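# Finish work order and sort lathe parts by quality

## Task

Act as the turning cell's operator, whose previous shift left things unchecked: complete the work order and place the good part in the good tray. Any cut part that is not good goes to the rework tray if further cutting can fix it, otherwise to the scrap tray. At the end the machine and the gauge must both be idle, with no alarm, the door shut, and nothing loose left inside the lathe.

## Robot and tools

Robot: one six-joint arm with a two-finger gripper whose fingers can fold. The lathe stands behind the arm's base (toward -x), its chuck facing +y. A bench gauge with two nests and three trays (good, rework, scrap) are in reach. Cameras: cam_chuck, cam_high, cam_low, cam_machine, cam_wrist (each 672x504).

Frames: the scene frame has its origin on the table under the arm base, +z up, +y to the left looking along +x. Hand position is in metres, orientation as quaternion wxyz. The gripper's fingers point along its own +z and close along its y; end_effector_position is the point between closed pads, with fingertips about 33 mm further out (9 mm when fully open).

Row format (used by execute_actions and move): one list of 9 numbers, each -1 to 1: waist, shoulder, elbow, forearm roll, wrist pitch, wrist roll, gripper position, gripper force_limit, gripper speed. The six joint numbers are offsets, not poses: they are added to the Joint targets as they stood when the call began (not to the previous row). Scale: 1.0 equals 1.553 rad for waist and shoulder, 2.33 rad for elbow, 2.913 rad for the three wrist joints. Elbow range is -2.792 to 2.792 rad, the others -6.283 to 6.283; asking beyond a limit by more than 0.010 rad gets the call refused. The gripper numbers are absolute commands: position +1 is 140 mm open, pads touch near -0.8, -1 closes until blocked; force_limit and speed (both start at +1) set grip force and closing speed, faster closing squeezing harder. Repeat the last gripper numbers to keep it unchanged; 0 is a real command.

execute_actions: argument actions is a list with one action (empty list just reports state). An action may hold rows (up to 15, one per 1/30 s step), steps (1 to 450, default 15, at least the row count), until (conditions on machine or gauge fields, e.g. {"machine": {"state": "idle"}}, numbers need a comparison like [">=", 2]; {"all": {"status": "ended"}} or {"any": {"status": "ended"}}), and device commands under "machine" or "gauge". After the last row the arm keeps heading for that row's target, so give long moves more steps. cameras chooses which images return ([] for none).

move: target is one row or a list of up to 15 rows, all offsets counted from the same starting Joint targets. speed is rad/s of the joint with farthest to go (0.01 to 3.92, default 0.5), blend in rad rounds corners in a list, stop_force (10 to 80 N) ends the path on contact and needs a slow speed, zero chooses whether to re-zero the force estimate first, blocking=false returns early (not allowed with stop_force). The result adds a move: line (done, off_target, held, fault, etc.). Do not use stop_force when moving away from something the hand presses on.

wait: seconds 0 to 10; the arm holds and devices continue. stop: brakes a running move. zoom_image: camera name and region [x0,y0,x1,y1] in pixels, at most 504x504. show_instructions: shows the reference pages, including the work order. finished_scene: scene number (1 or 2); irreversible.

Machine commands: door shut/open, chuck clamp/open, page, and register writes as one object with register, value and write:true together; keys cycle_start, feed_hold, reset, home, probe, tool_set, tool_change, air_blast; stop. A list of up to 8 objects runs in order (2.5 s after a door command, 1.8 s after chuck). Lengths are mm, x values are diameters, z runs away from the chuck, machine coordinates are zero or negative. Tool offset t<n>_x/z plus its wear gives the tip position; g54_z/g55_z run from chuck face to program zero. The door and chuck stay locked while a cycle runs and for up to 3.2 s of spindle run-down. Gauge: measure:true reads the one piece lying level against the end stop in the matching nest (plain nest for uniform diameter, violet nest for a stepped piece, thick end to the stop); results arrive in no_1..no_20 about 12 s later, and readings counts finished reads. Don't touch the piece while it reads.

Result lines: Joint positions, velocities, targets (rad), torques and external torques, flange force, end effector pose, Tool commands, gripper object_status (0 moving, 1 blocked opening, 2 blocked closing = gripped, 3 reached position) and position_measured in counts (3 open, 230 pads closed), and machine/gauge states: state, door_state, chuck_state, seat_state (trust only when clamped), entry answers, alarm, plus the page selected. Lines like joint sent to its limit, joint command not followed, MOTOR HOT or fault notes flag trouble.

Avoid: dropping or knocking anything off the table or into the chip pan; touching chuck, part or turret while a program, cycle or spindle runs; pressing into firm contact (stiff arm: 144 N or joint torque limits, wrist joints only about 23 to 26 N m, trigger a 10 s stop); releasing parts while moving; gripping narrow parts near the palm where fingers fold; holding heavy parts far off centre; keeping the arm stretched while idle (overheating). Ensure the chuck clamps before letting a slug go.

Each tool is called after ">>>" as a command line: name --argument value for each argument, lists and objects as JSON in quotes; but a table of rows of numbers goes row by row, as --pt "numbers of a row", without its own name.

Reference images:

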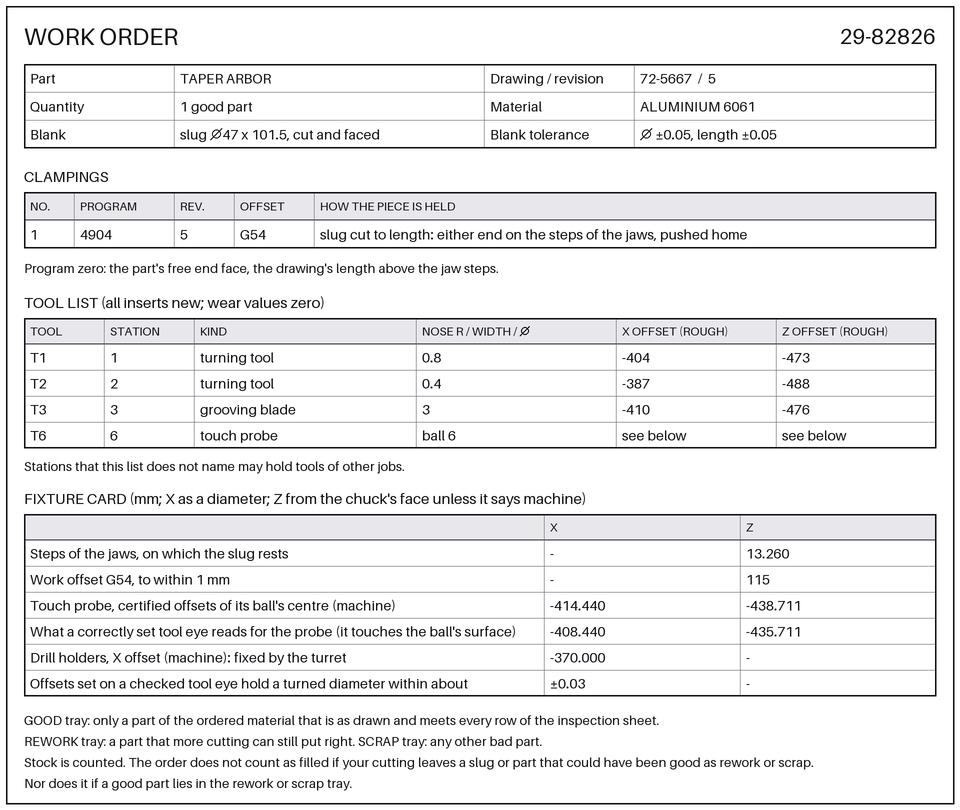

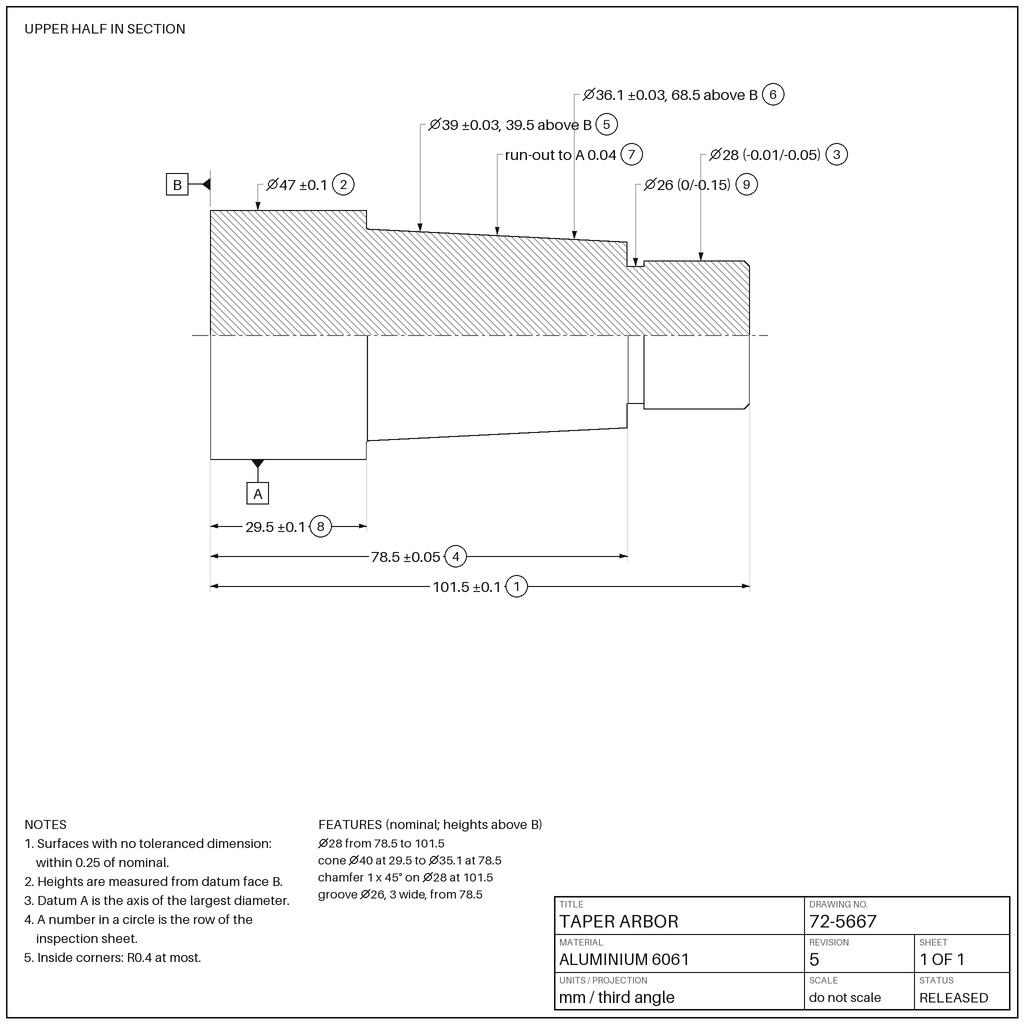

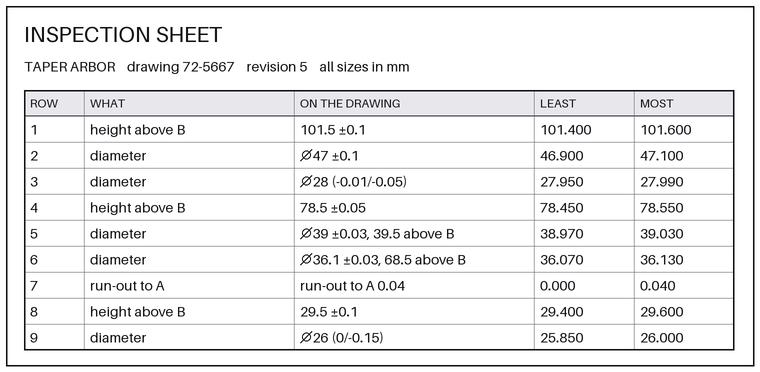

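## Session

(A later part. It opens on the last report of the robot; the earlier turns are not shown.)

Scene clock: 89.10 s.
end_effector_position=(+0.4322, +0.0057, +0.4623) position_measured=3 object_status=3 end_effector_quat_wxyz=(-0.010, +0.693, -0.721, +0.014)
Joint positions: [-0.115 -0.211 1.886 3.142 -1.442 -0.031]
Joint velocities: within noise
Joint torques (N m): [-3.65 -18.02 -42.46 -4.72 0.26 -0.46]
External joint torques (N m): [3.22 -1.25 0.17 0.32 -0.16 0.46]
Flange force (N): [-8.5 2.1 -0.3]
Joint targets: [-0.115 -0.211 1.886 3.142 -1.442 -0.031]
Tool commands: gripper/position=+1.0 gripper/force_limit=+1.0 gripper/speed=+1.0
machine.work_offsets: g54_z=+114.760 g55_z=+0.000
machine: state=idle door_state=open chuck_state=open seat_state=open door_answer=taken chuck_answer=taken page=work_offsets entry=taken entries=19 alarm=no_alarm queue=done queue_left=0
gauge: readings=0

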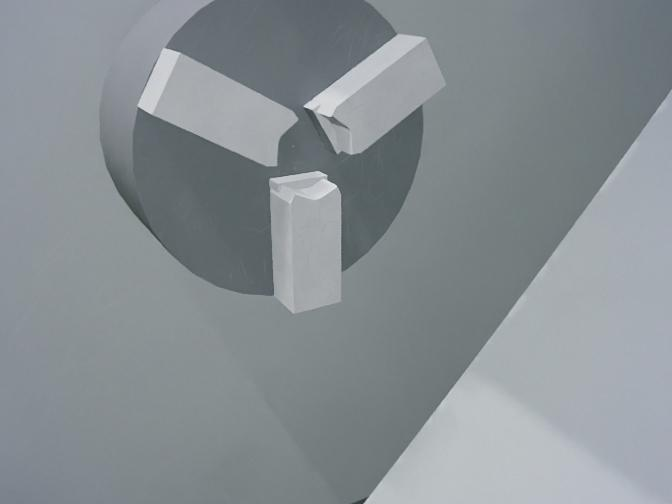

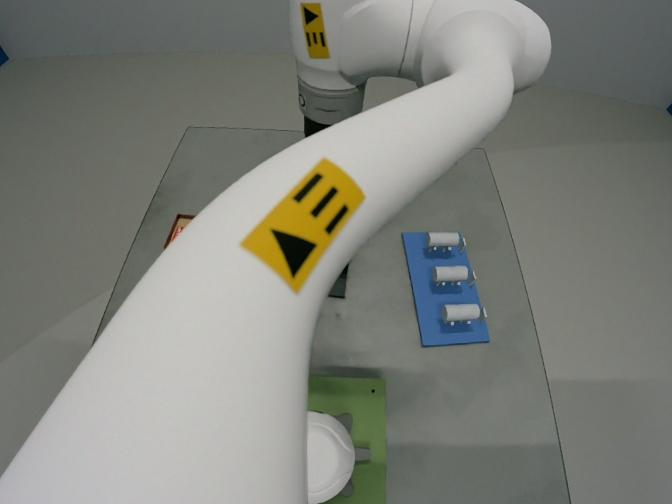

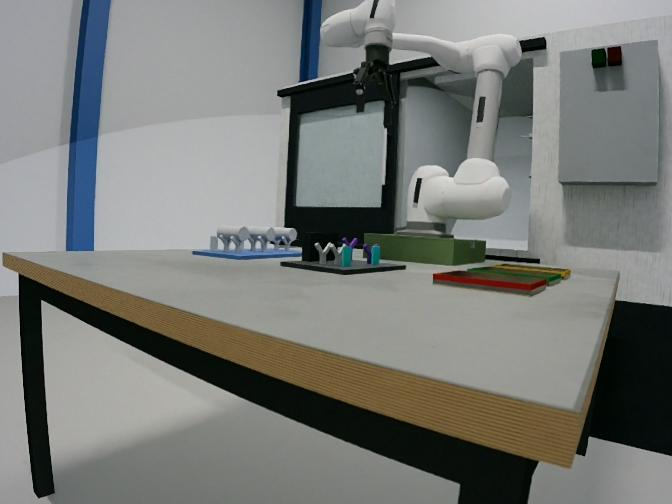

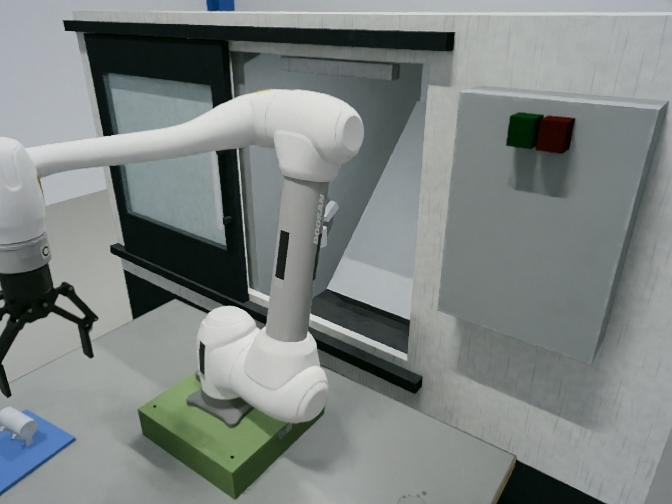

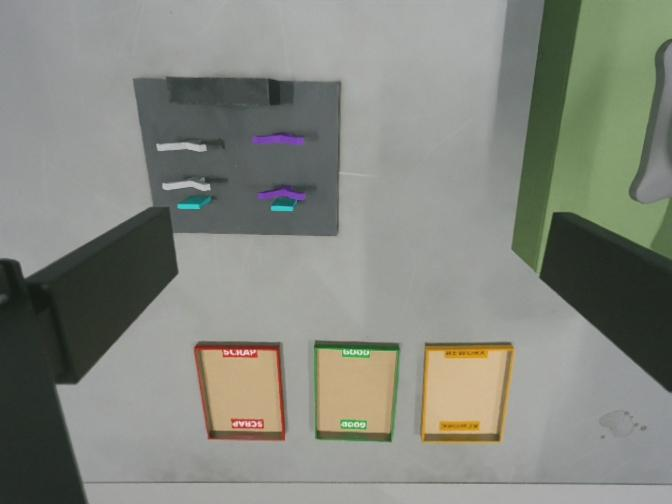

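>>> move --target '[-0.3812, 0.3126, -0.0871, 0, 0.0885, -0.2170, 1, 0, 0]' --speed 0.8

Scene clock: 105.07 s.
end_effector_position=(+0.5601, -0.3934, +0.3032) position_measured=3 object_status=3 end_effector_quat_wxyz=(-0.002, +0.708, -0.707, +0.005)
Joint positions: [-0.707 0.274 1.683 3.142 -1.184 -0.663]
Joint velocities: within noise
Joint torques (N m): [-3.46 -64.78 -39.52 -4.44 0.18 -0.58]
External joint torques (N m): [3.27 -1.61 0.13 0.37 -0.13 0.58]
Flange force (N): [-5.9 -1.3 -1.1]
Joint targets: [-0.707 0.275 1.683 3.142 -1.184 -0.663]
machine.work_offsets: g54_z=+114.760 g55_z=+0.000
machine: state=idle door_state=open chuck_state=open seat_state=open door_answer=taken chuck_answer=taken page=work_offsets entry=taken entries=19 alarm=no_alarm queue=done queue_left=0
gauge: readings=0
move: done
camera_calibration:
cam_wrist: T_world_to_cam=[[-0.999021, -0.0373239, -0.0237486, 0.559119], [-0.043455, 0.928537, 0.368687, 0.273414], [0.0082906, 0.369358, -0.92925, 0.56393], [0, 0, 0, 1]] pos_world=[0.565777, -0.441299, 0.436506]

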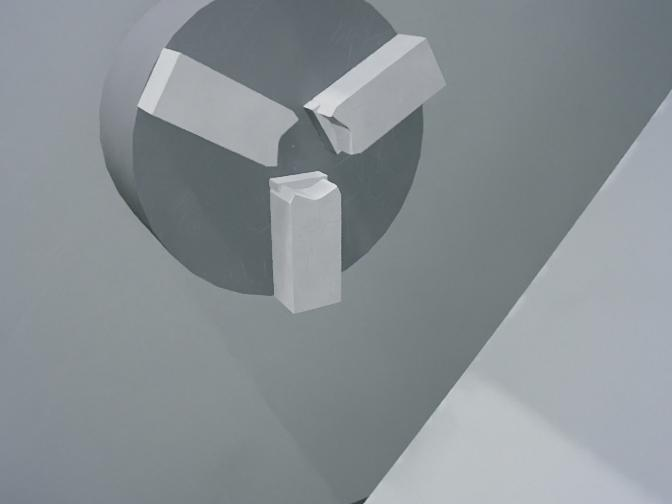

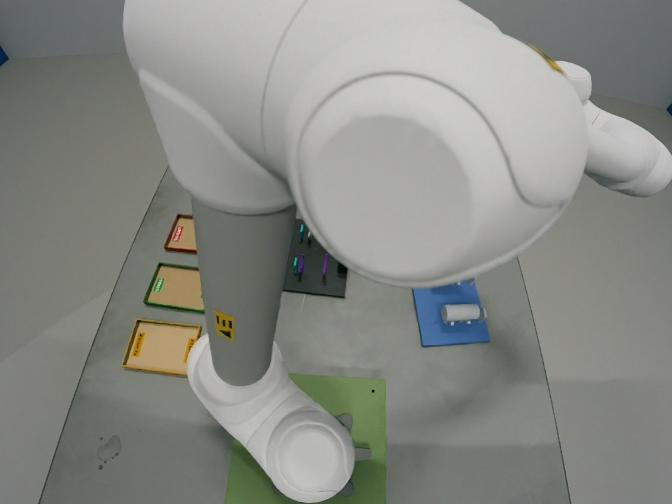

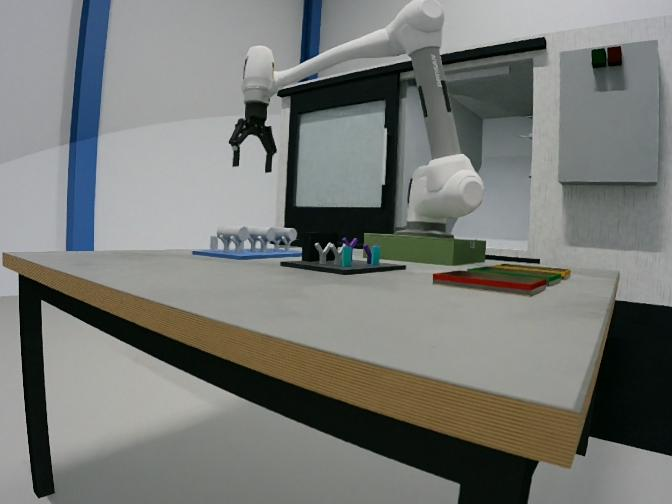

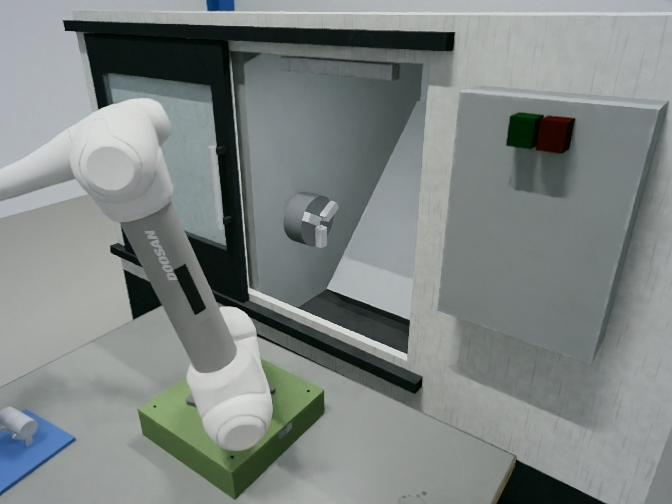

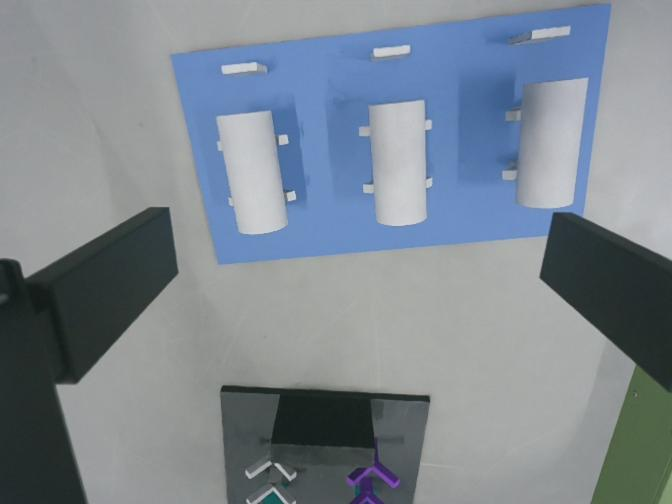

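>>> zoom_image --camera "cam_wrist" --region '[160, 0, 400, 270]'

>>> zoom_image --camera "cam_wrist" --region '[340, 0, 620, 270]'

>>> zoom_image --camera "cam_low" --region '[180, 200, 420, 290]'

>>> zoom_image --camera "cam_machine" --region '[200, 40, 460, 400]'

Scaled by 1.867 from the camera's 672x504 image, which has a finer 960x720 frame.

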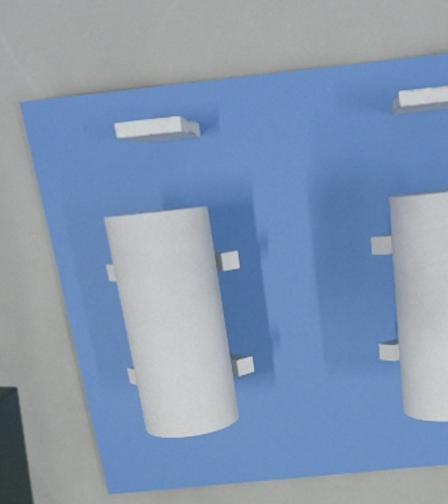

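Scaled by 1.800 from the camera's 672x504 image, which has a finer 960x720 frame.

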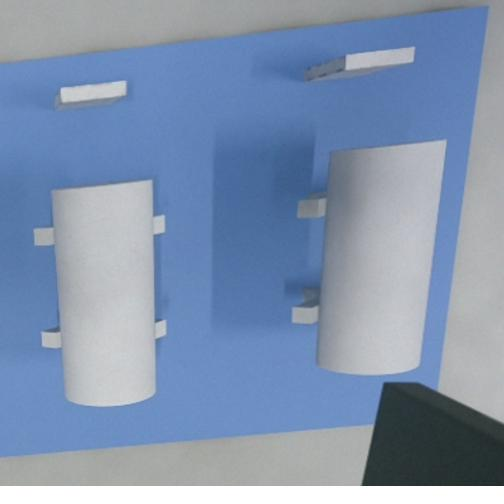

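Scaled by 2.100 from the camera's 672x504 image, which has a finer 960x720 frame.

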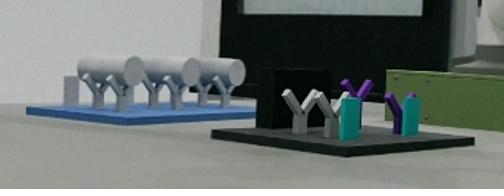

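Scaled by 1.400 from the camera's 672x504 image, which has a finer 960x720 frame.

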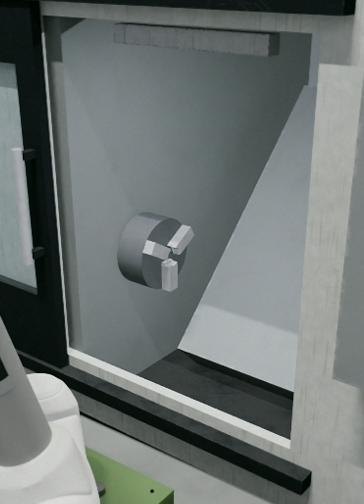

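>>> move --target '[-0.0212, 0.0075, 0.0827, 0, 0.0668, 1.0, 0.1, 0, 0]' --speed 1.2 --cameras '["cam_wrist","cam_low"]'

>>> zoom_image --camera "cam_wrist" --region '[120, 20, 560, 460]'

Scene clock: 123.17 s.
end_effector_position=(+0.5094, -0.3803, +0.1998) position_measured=117 object_status=3 end_effector_quat_wxyz=(+0.000, +0.634, +0.773, +0.001)
Joint positions: [-0.74 0.286 1.876 3.142 -0.99 2.249]
Joint velocities: within noise
Joint torques (N m): [-3.33 -62.06 -35.55 -4 0.13 -0.45]
External joint torques (N m): [3.01 -1.43 0.22 0.4 -0.17 0.45]
Flange force (N): [5.2 2.6 -1.4]
Joint targets: [-0.740 0.286 1.876 3.142 -0.990 2.249]
machine.work_offsets: g54_z=+114.760 g55_z=+0.000
machine: state=idle door_state=open chuck_state=open seat_state=open door_answer=taken chuck_answer=taken page=work_offsets entry=taken entries=19 alarm=no_alarm queue=done queue_left=0
gauge: readings=0
move: done
camera_calibration:
cam_wrist: T_world_to_cam=[[0.972896, 0.230901, -0.0125985, -0.398164], [0.21889, -0.901981, 0.37218, -0.533338], [0.0745732, -0.36485, -0.928075, 0.150268], [0, 0, 0, 1]] pos_world=[0.492908, -0.334298, 0.332941]
Images, in order (width x height): cam_low 672x504, cam_wrist 672x504.

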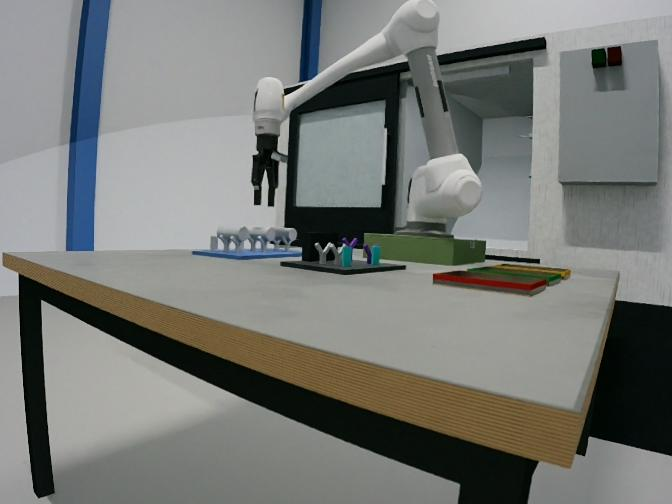

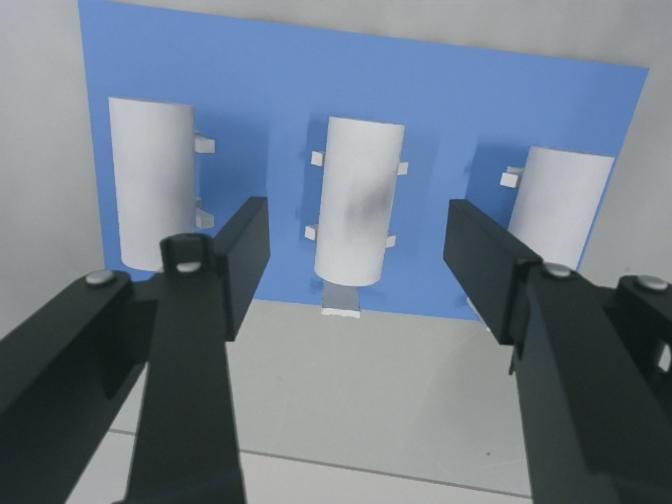

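Scaled by 1.145 from the camera's 672x504 image, which has a finer 960x720 frame.

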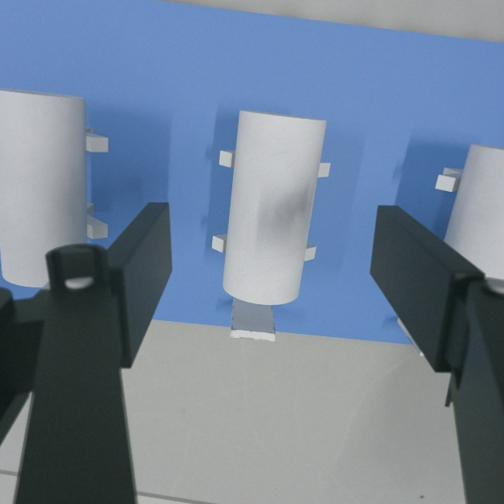

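>>> move --target '[-0.0037, 0.0576, 0.0120, 0, 0.0404, 0.0185, 0.1, 0, 0]' --speed 0.3 --cameras '["cam_wrist","cam_low","cam_high"]'

>>> zoom_image --camera "cam_low" --region '[200, 140, 360, 270]'

Scene clock: 127.63 s.
end_effector_position=(+0.5176, -0.3918, +0.1296) position_measured=117 object_status=3 end_effector_quat_wxyz=(+0.000, +0.657, +0.754, +0.001)
Joint positions: [-0.746 0.376 1.904 3.142 -0.872 2.303]
Joint velocities: within noise
Joint torques (N m): [-3.37 -68.07 -32.47 -3.68 0.17 -0.44]
External joint torques (N m): [2.88 -1.41 0 0.36 -0.2 0.44]
Flange force (N): [4.6 2.6 -1.9]
Joint targets: [-0.746 0.376 1.904 3.142 -0.872 2.303]
machine.work_offsets: g54_z=+114.760 g55_z=+0.000
machine: state=idle door_state=open chuck_state=open seat_state=open door_answer=taken chuck_answer=taken page=work_offsets entry=taken entries=19 alarm=no_alarm queue=done queue_left=0
gauge: readings=0
move: done
camera_calibration:
cam_wrist: T_world_to_cam=[[0.984926, 0.172521, -0.0125391, -0.433469], [0.164736, -0.913435, 0.372153, -0.495886], [0.0527504, -0.368609, -0.928087, 0.0901114], [0, 0, 0, 1]] pos_world=[0.503872, -0.344962, 0.262742]
Images, in order (width x height): cam_high 672x504, cam_low 672x504, cam_wrist 672x504.

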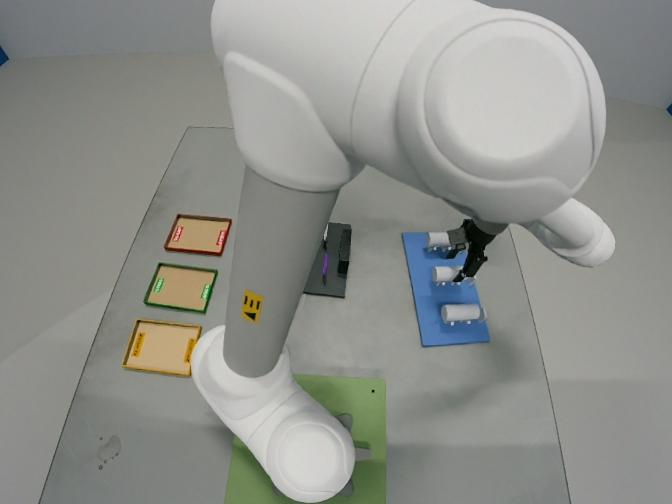

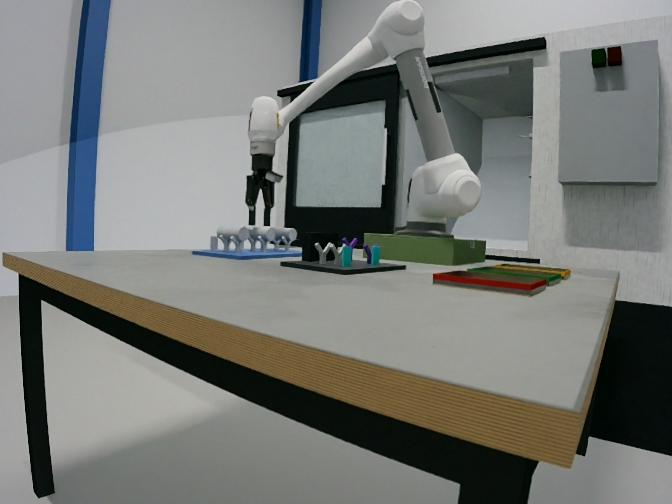

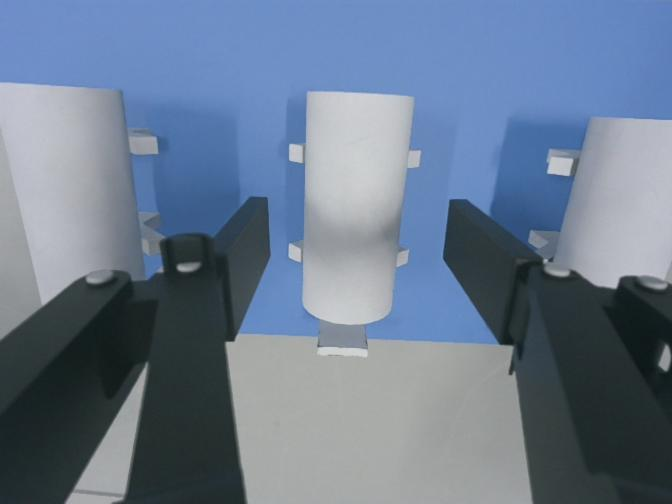

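Scaled by 3.150 from the camera's 672x504 image, which has a finer 960x720 frame.

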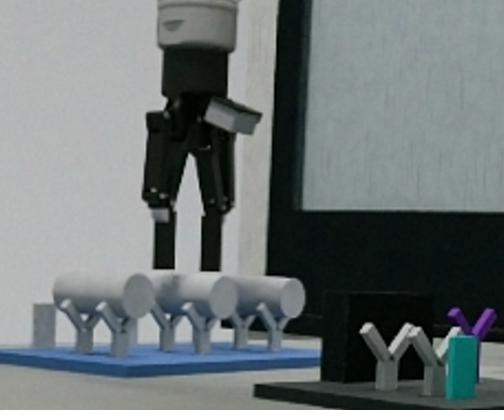

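>>> move --target '[0, 0.0296, 0.0102, 0, 0.0239, 0, 0.1, -0.3, -1]' --speed 0.08 --cameras '["cam_wrist","cam_low"]'

>>> zoom_image --camera "cam_low" --region '[200, 140, 360, 270]'

Scene clock: 131.03 s.
end_effector_position=(+0.5179, -0.3919, +0.0899) position_measured=117 object_status=3 end_effector_quat_wxyz=(+0.000, +0.657, +0.754, +0.001)
Joint positions: [-0.746 0.422 1.928 3.142 -0.802 2.303]
Joint velocities: within noise
Joint torques (N m): [-3.21 -70.07 -30.44 -3.49 0.16 -0.46]
External joint torques (N m): [3.2 -1.55 0.21 0.41 -0.21 0.46]
Flange force (N): [5.3 2.6 -2.1]
Joint targets: [-0.746 0.422 1.927 3.142 -0.802 2.303]
machine.work_offsets: g54_z=+114.760 g55_z=+0.000
machine: state=idle door_state=open chuck_state=open seat_state=open door_answer=taken chuck_answer=taken page=work_offsets entry=taken entries=19 alarm=no_alarm queue=done queue_left=0
gauge: readings=0
move: done
camera_calibration:
cam_wrist: T_world_to_cam=[[0.984931, 0.172486, -0.0126312, -0.434239], [0.164739, -0.913441, 0.372138, -0.481253], [0.0526507, -0.368611, -0.928092, 0.0532641], [0, 0, 0, 1]] pos_world=[0.504172, -0.345062, 0.223041]
Images, in order (width x height): cam_low 672x504, cam_wrist 672x504.

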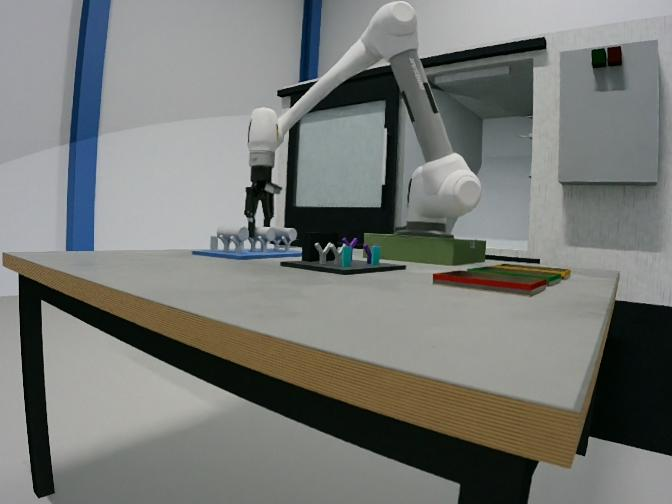

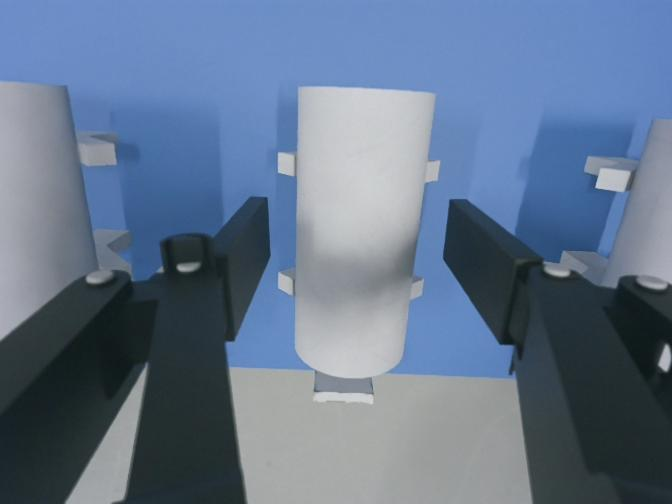

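Scaled by 3.150 from the camera's 672x504 image, which has a finer 960x720 frame.

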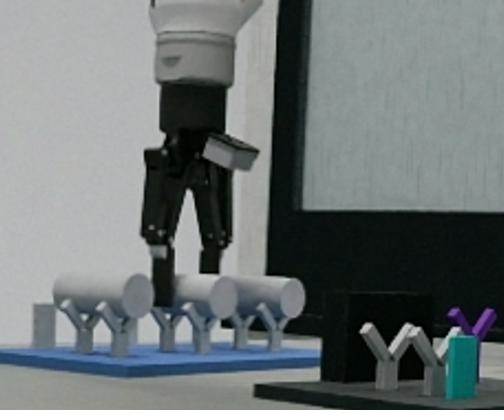

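>>> execute_actions --actions '[{"rows":[[0,0,0,0,0,0,-1,0,-1]],"steps":90}]' --cameras '["cam_wrist"]'

Scene clock: 135.67 s.
end_effector_position=(+0.5179, -0.3919, +0.0899) position_measured=161 object_status=2 end_effector_quat_wxyz=(+0.000, +0.657, +0.754, +0.001)
Joint positions: [-0.746 0.422 1.927 3.142 -0.802 2.303]
Joint velocities: within noise
Joint torques (N m): [5.56 -61.53 -36.08 -0.5 6 -1.29]
External joint torques (N m): [-6.01 -10.57 5.73 -2.6 -6.05 1.29]
Flange force (N): [9.2 -19.5 -20.1]
Joint targets: [-0.746 0.422 1.927 3.142 -0.802 2.303]
machine.work_offsets: g54_z=+114.760 g55_z=+0.000
machine: state=idle door_state=open chuck_state=open seat_state=open door_answer=taken chuck_answer=taken page=work_offsets entry=taken entries=19 alarm=no_alarm queue=done queue_left=0
gauge: readings=0
camera_calibration:
cam_wrist: T_world_to_cam=[[0.984931, 0.172486, -0.0126311, -0.434239], [0.164739, -0.913441, 0.372138, -0.481253], [0.0526507, -0.368611, -0.928092, 0.0532641], [0, 0, 0, 1]] pos_world=[0.504172, -0.345062, 0.223041]
Images, in order (width x height): cam_wrist 672x504.

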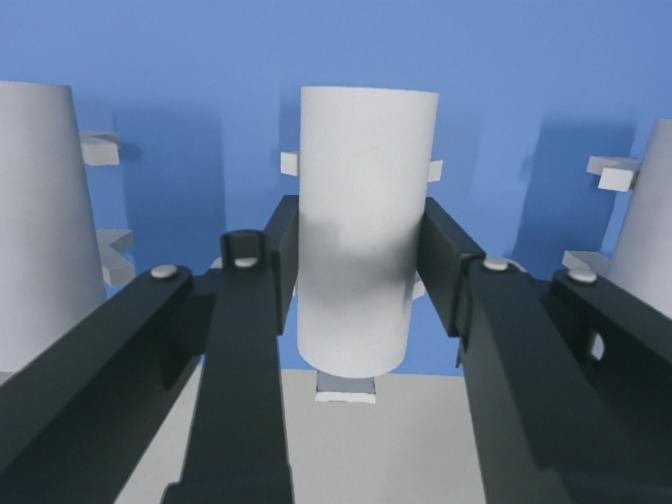

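>>> move --target '[0, -0.0439, -0.0157, 0, -0.0363, 0, -1, 0, -1]' --speed 0.08 --cameras '["cam_wrist","cam_low"]'

Scene clock: 138.00 s.
end_effector_position=(+0.5169, -0.3913, +0.1497) position_measured=161 object_status=2 end_effector_quat_wxyz=(+0.000, +0.657, +0.754, +0.001)
Joint positions: [-0.746 0.353 1.891 3.142 -0.908 2.303]
Joint velocities: within noise
Joint torques (N m): [-3.26 -69.25 -35.53 -3.76 0.16 -0.5]
External joint torques (N m): [3.03 1.21 2.25 0.37 -0.2 0.5]
Flange force (N): [5.5 2.1 2.5]
Joint targets: [-0.746 0.354 1.891 3.142 -0.908 2.303]
machine.work_offsets: g54_z=+114.760 g55_z=+0.000
machine: state=idle door_state=open chuck_state=open seat_state=open door_answer=taken chuck_answer=taken page=work_offsets entry=taken entries=19 alarm=no_alarm queue=done queue_left=0
gauge: readings=0
move: done
camera_calibration:
cam_wrist: T_world_to_cam=[[0.984928, 0.172465, -0.0131609, -0.432555], [0.164947, -0.913642, 0.371551, -0.502854], [0.0520551, -0.368121, -0.928319, 0.109655], [0, 0, 0, 1]] pos_world=[0.503272, -0.344462, 0.282938]
Images, in order (width x height): cam_low 672x504, cam_wrist 672x504.

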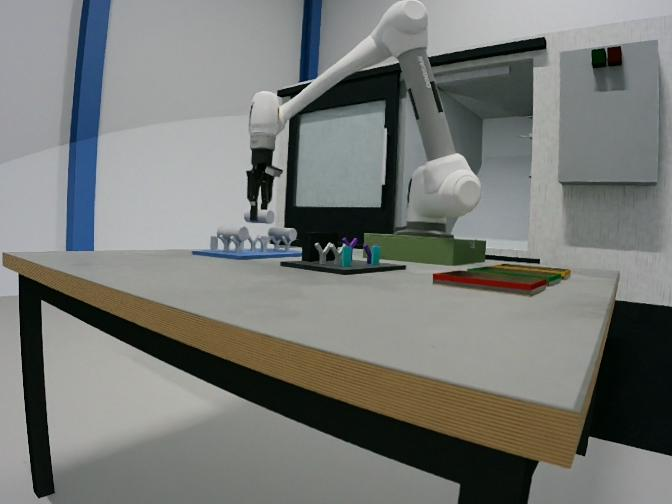

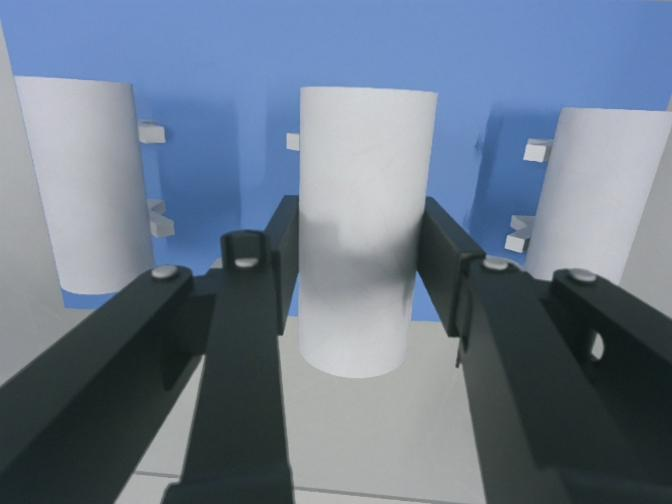

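>>> zoom_image --camera "cam_low" --region '[220, 140, 310, 250]'

Scaled by 4.582 from the camera's 672x504 image, which has a finer 960x720 frame.

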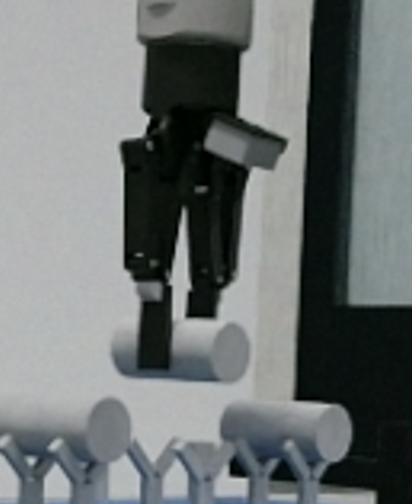

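>>> move --pt "0 -0.4378 0.0211 0 -0.2160 0 -1 0 -1" --pt "-0.9659 -0.4378 0.0211 0 -0.2160 -0.4840 -1 0 -1" --speed 0.8 --blend 0.15 --cameras '["cam_machine","cam_high","cam_low","cam_wrist"]'

Scene clock: 147.27 s.
end_effector_position=(-0.1859, -0.3065, +0.4732) position_measured=161 object_status=2 end_effector_quat_wxyz=(+0.004, +0.690, +0.723, +0.006)
Joint positions: [-2.246 -0.327 1.94 3.142 -1.537 0.894]
Joint velocities: within noise
Joint torques (N m): [-2.53 -9.67 -44.98 -4.64 0.12 -0.46]
External joint torques (N m): [2.77 1.02 2.95 0.33 -0.19 0.46]
Flange force (N): [-4.3 7.9 4.9]
Joint targets: [-2.247 -0.327 1.940 3.142 -1.537 0.894]
machine.work_offsets: g54_z=+114.760 g55_z=+0.000
machine: state=idle door_state=open chuck_state=open seat_state=open door_answer=taken chuck_answer=taken page=work_offsets entry=taken entries=19 alarm=no_alarm queue=done queue_left=0
gauge: readings=0
move: done
camera_calibration:
cam_wrist: T_world_to_cam=[[0.996574, 0.0827089, 0.000308042, 0.217591], [0.0766531, -0.924993, 0.372172, -0.449877], [0.0310668, -0.370873, -0.928164, 0.472767], [0, 0, 0, 1]] pos_world=[-0.197048, -0.258794, 0.60617]
Images, in order (width x height): cam_high 672x504, cam_low 672x504, cam_machine 672x504, cam_wrist 672x504.

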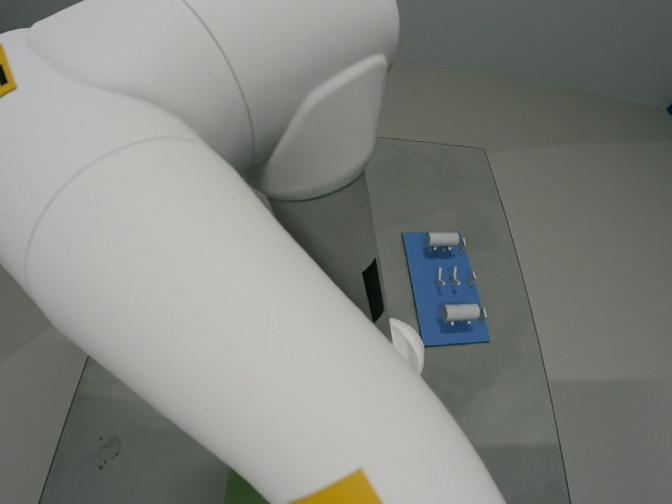

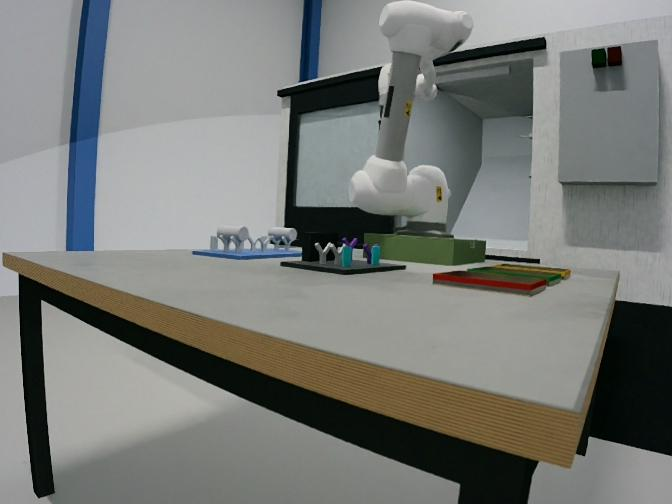

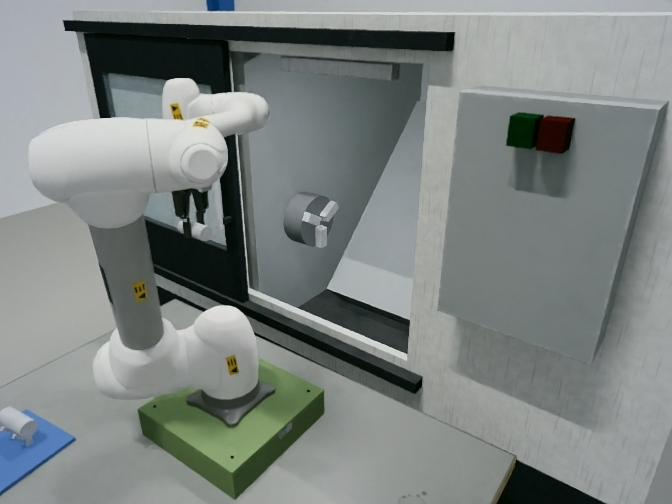

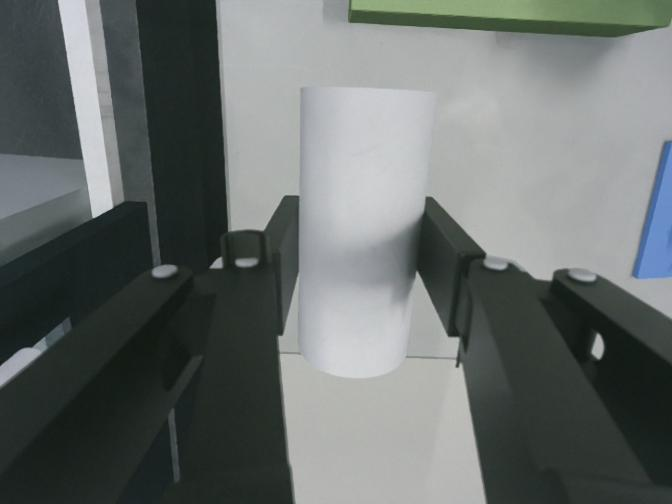

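>>> move --pt "-0.5093 0 0 0 0 -0.2562 -1 0 -1" --pt "-0.5093 0.4540 -0.2588 0 0.0405 -0.2562 -1 0 -1" --speed 0.6 --blend 0.03 --cameras '["cam_machine","cam_chuck","cam_high","cam_wrist"]'

Scene clock: 160.40 s.
end_effector_position=(-0.4795, -0.1045, +0.4804) position_measured=162 object_status=2 end_effector_quat_wxyz=(+0.007, +0.706, +0.708, +0.004)
Joint positions: [-3.038 -0.112 1.758 3.142 -1.501 0.147]
Joint velocities: within noise
Joint torques (N m): [-3.18 -36.76 -56.23 -4.84 -0.04 -0.43]
External joint torques (N m): [3.64 5.36 14.18 0.49 -0.02 0.43]
External joint torques when the fault began: [-1.56 -11.72 12.57 0.39 2.24 0.29]
Flange force (N): [-5.8 12.4 24.6]
Flange force when the fault began (N): [10.5 35.5 24.0]
Joint targets: [-3.038 -0.112 1.758 3.142 -1.501 0.147]
Tool commands: gripper/position=-1.0 gripper/force_limit=+0.003922 gripper/speed=-1.0
FORCE FAULT: contact force on the arm reached its limit, and the arm stopped for 10 seconds. The contact can be on any part of the arm, not only on its tool. The arm's remaining commands of this call were not run. The arm's target is now where it stood when the stop ended, not its last command. The arm accepts commands again.
machine.work_offsets: g54_z=+114.760 g55_z=+0.000
machine: state=idle door_state=open chuck_state=open seat_state=open door_answer=taken chuck_answer=taken page=work_offsets entry=taken entries=19 alarm=no_alarm queue=done queue_left=0
gauge: readings=0
move: fault; path passed 1 of 2 targets; the shoulder is farthest, 0.490 rad from its target
camera_calibration:
cam_wrist: T_world_to_cam=[[0.999289, 0.0377114, -0.000182739, 0.490325], [0.0349881, -0.925295, 0.377631, -0.265824], [0.0140719, -0.377368, -0.925956, 0.553711], [0, 0, 0, 1]] pos_world=[-0.488467, -0.0555033, 0.613185]
Images, in order (width x height): cam_chuck 672x504, cam_high 672x504, cam_machine 672x504, cam_wrist 672x504.

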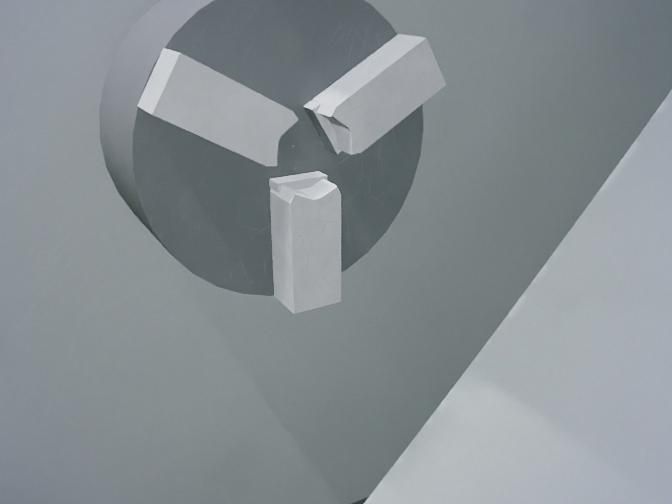

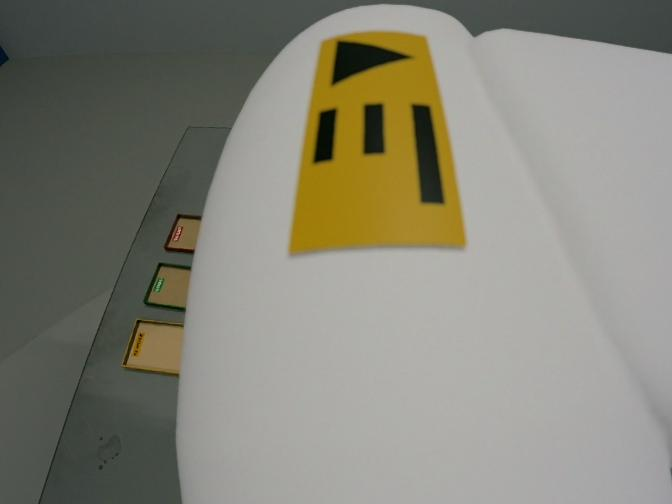

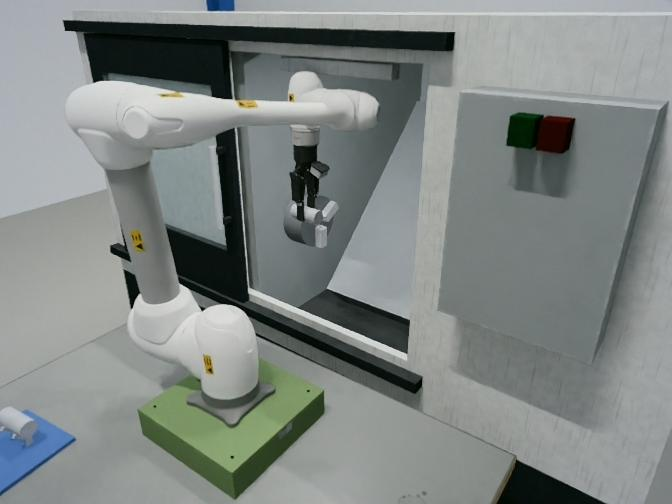

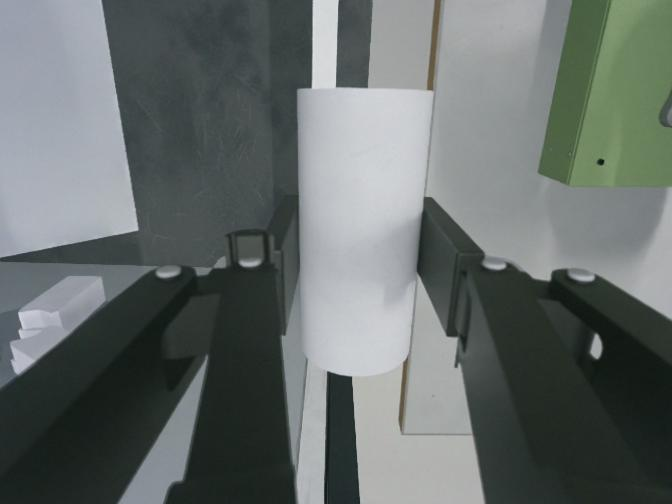

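>>> move --target '[0, 0.0173, 0.0663, 0, 0.0666, 0, -1, 0, -1]' --speed 0.15 --cameras '["cam_machine","cam_low"]'

>>> zoom_image --camera "cam_machine" --region '[200, 40, 460, 260]'

Scene clock: 165.53 s.
end_effector_position=(-0.4827, -0.1055, +0.3822) position_measured=162 object_status=2 end_effector_quat_wxyz=(+0.003, +0.707, +0.708, -0.001)
Joint positions: [-3.038 -0.085 1.912 3.142 -1.307 0.147]
Joint velocities: within noise
Joint torques (N m): [-2.21 -33.57 -43.33 -4.52 0.12 -0.47]
External joint torques (N m): [2.78 0.76 2.74 0.33 -0.15 0.47]
Flange force (N): [-5.9 3.8 4.0]
Joint targets: [-3.038 -0.085 1.912 3.142 -1.307 0.147]
machine.work_offsets: g54_z=+114.760 g55_z=+0.000
machine: state=idle door_state=open chuck_state=open seat_state=open door_answer=taken chuck_answer=taken page=work_offsets entry=taken entries=19 alarm=no_alarm queue=done queue_left=0
gauge: readings=0
move: done
Images, in order (width x height): cam_low 672x504, cam_machine 672x504.

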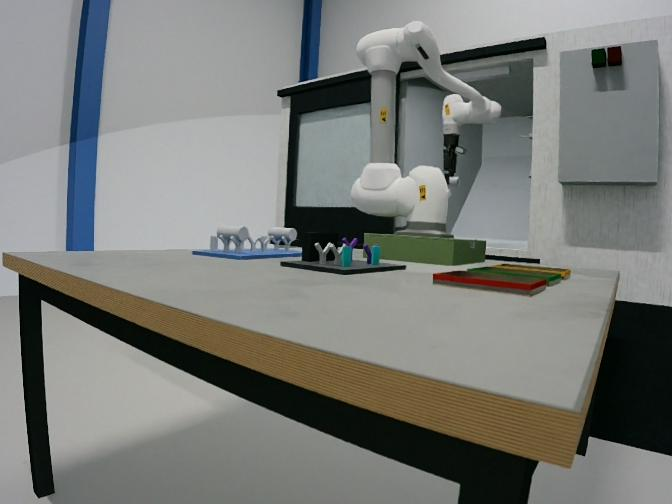

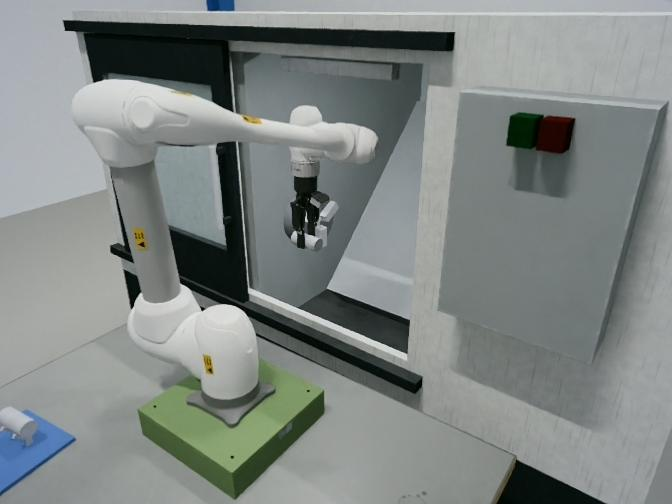

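Scaled by 1.938 from the camera's 672x504 image, which has a finer 960x720 frame.

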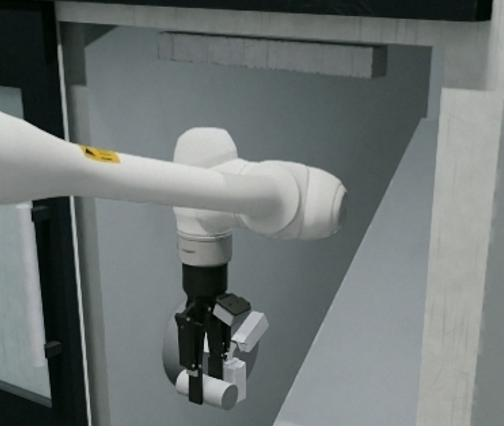

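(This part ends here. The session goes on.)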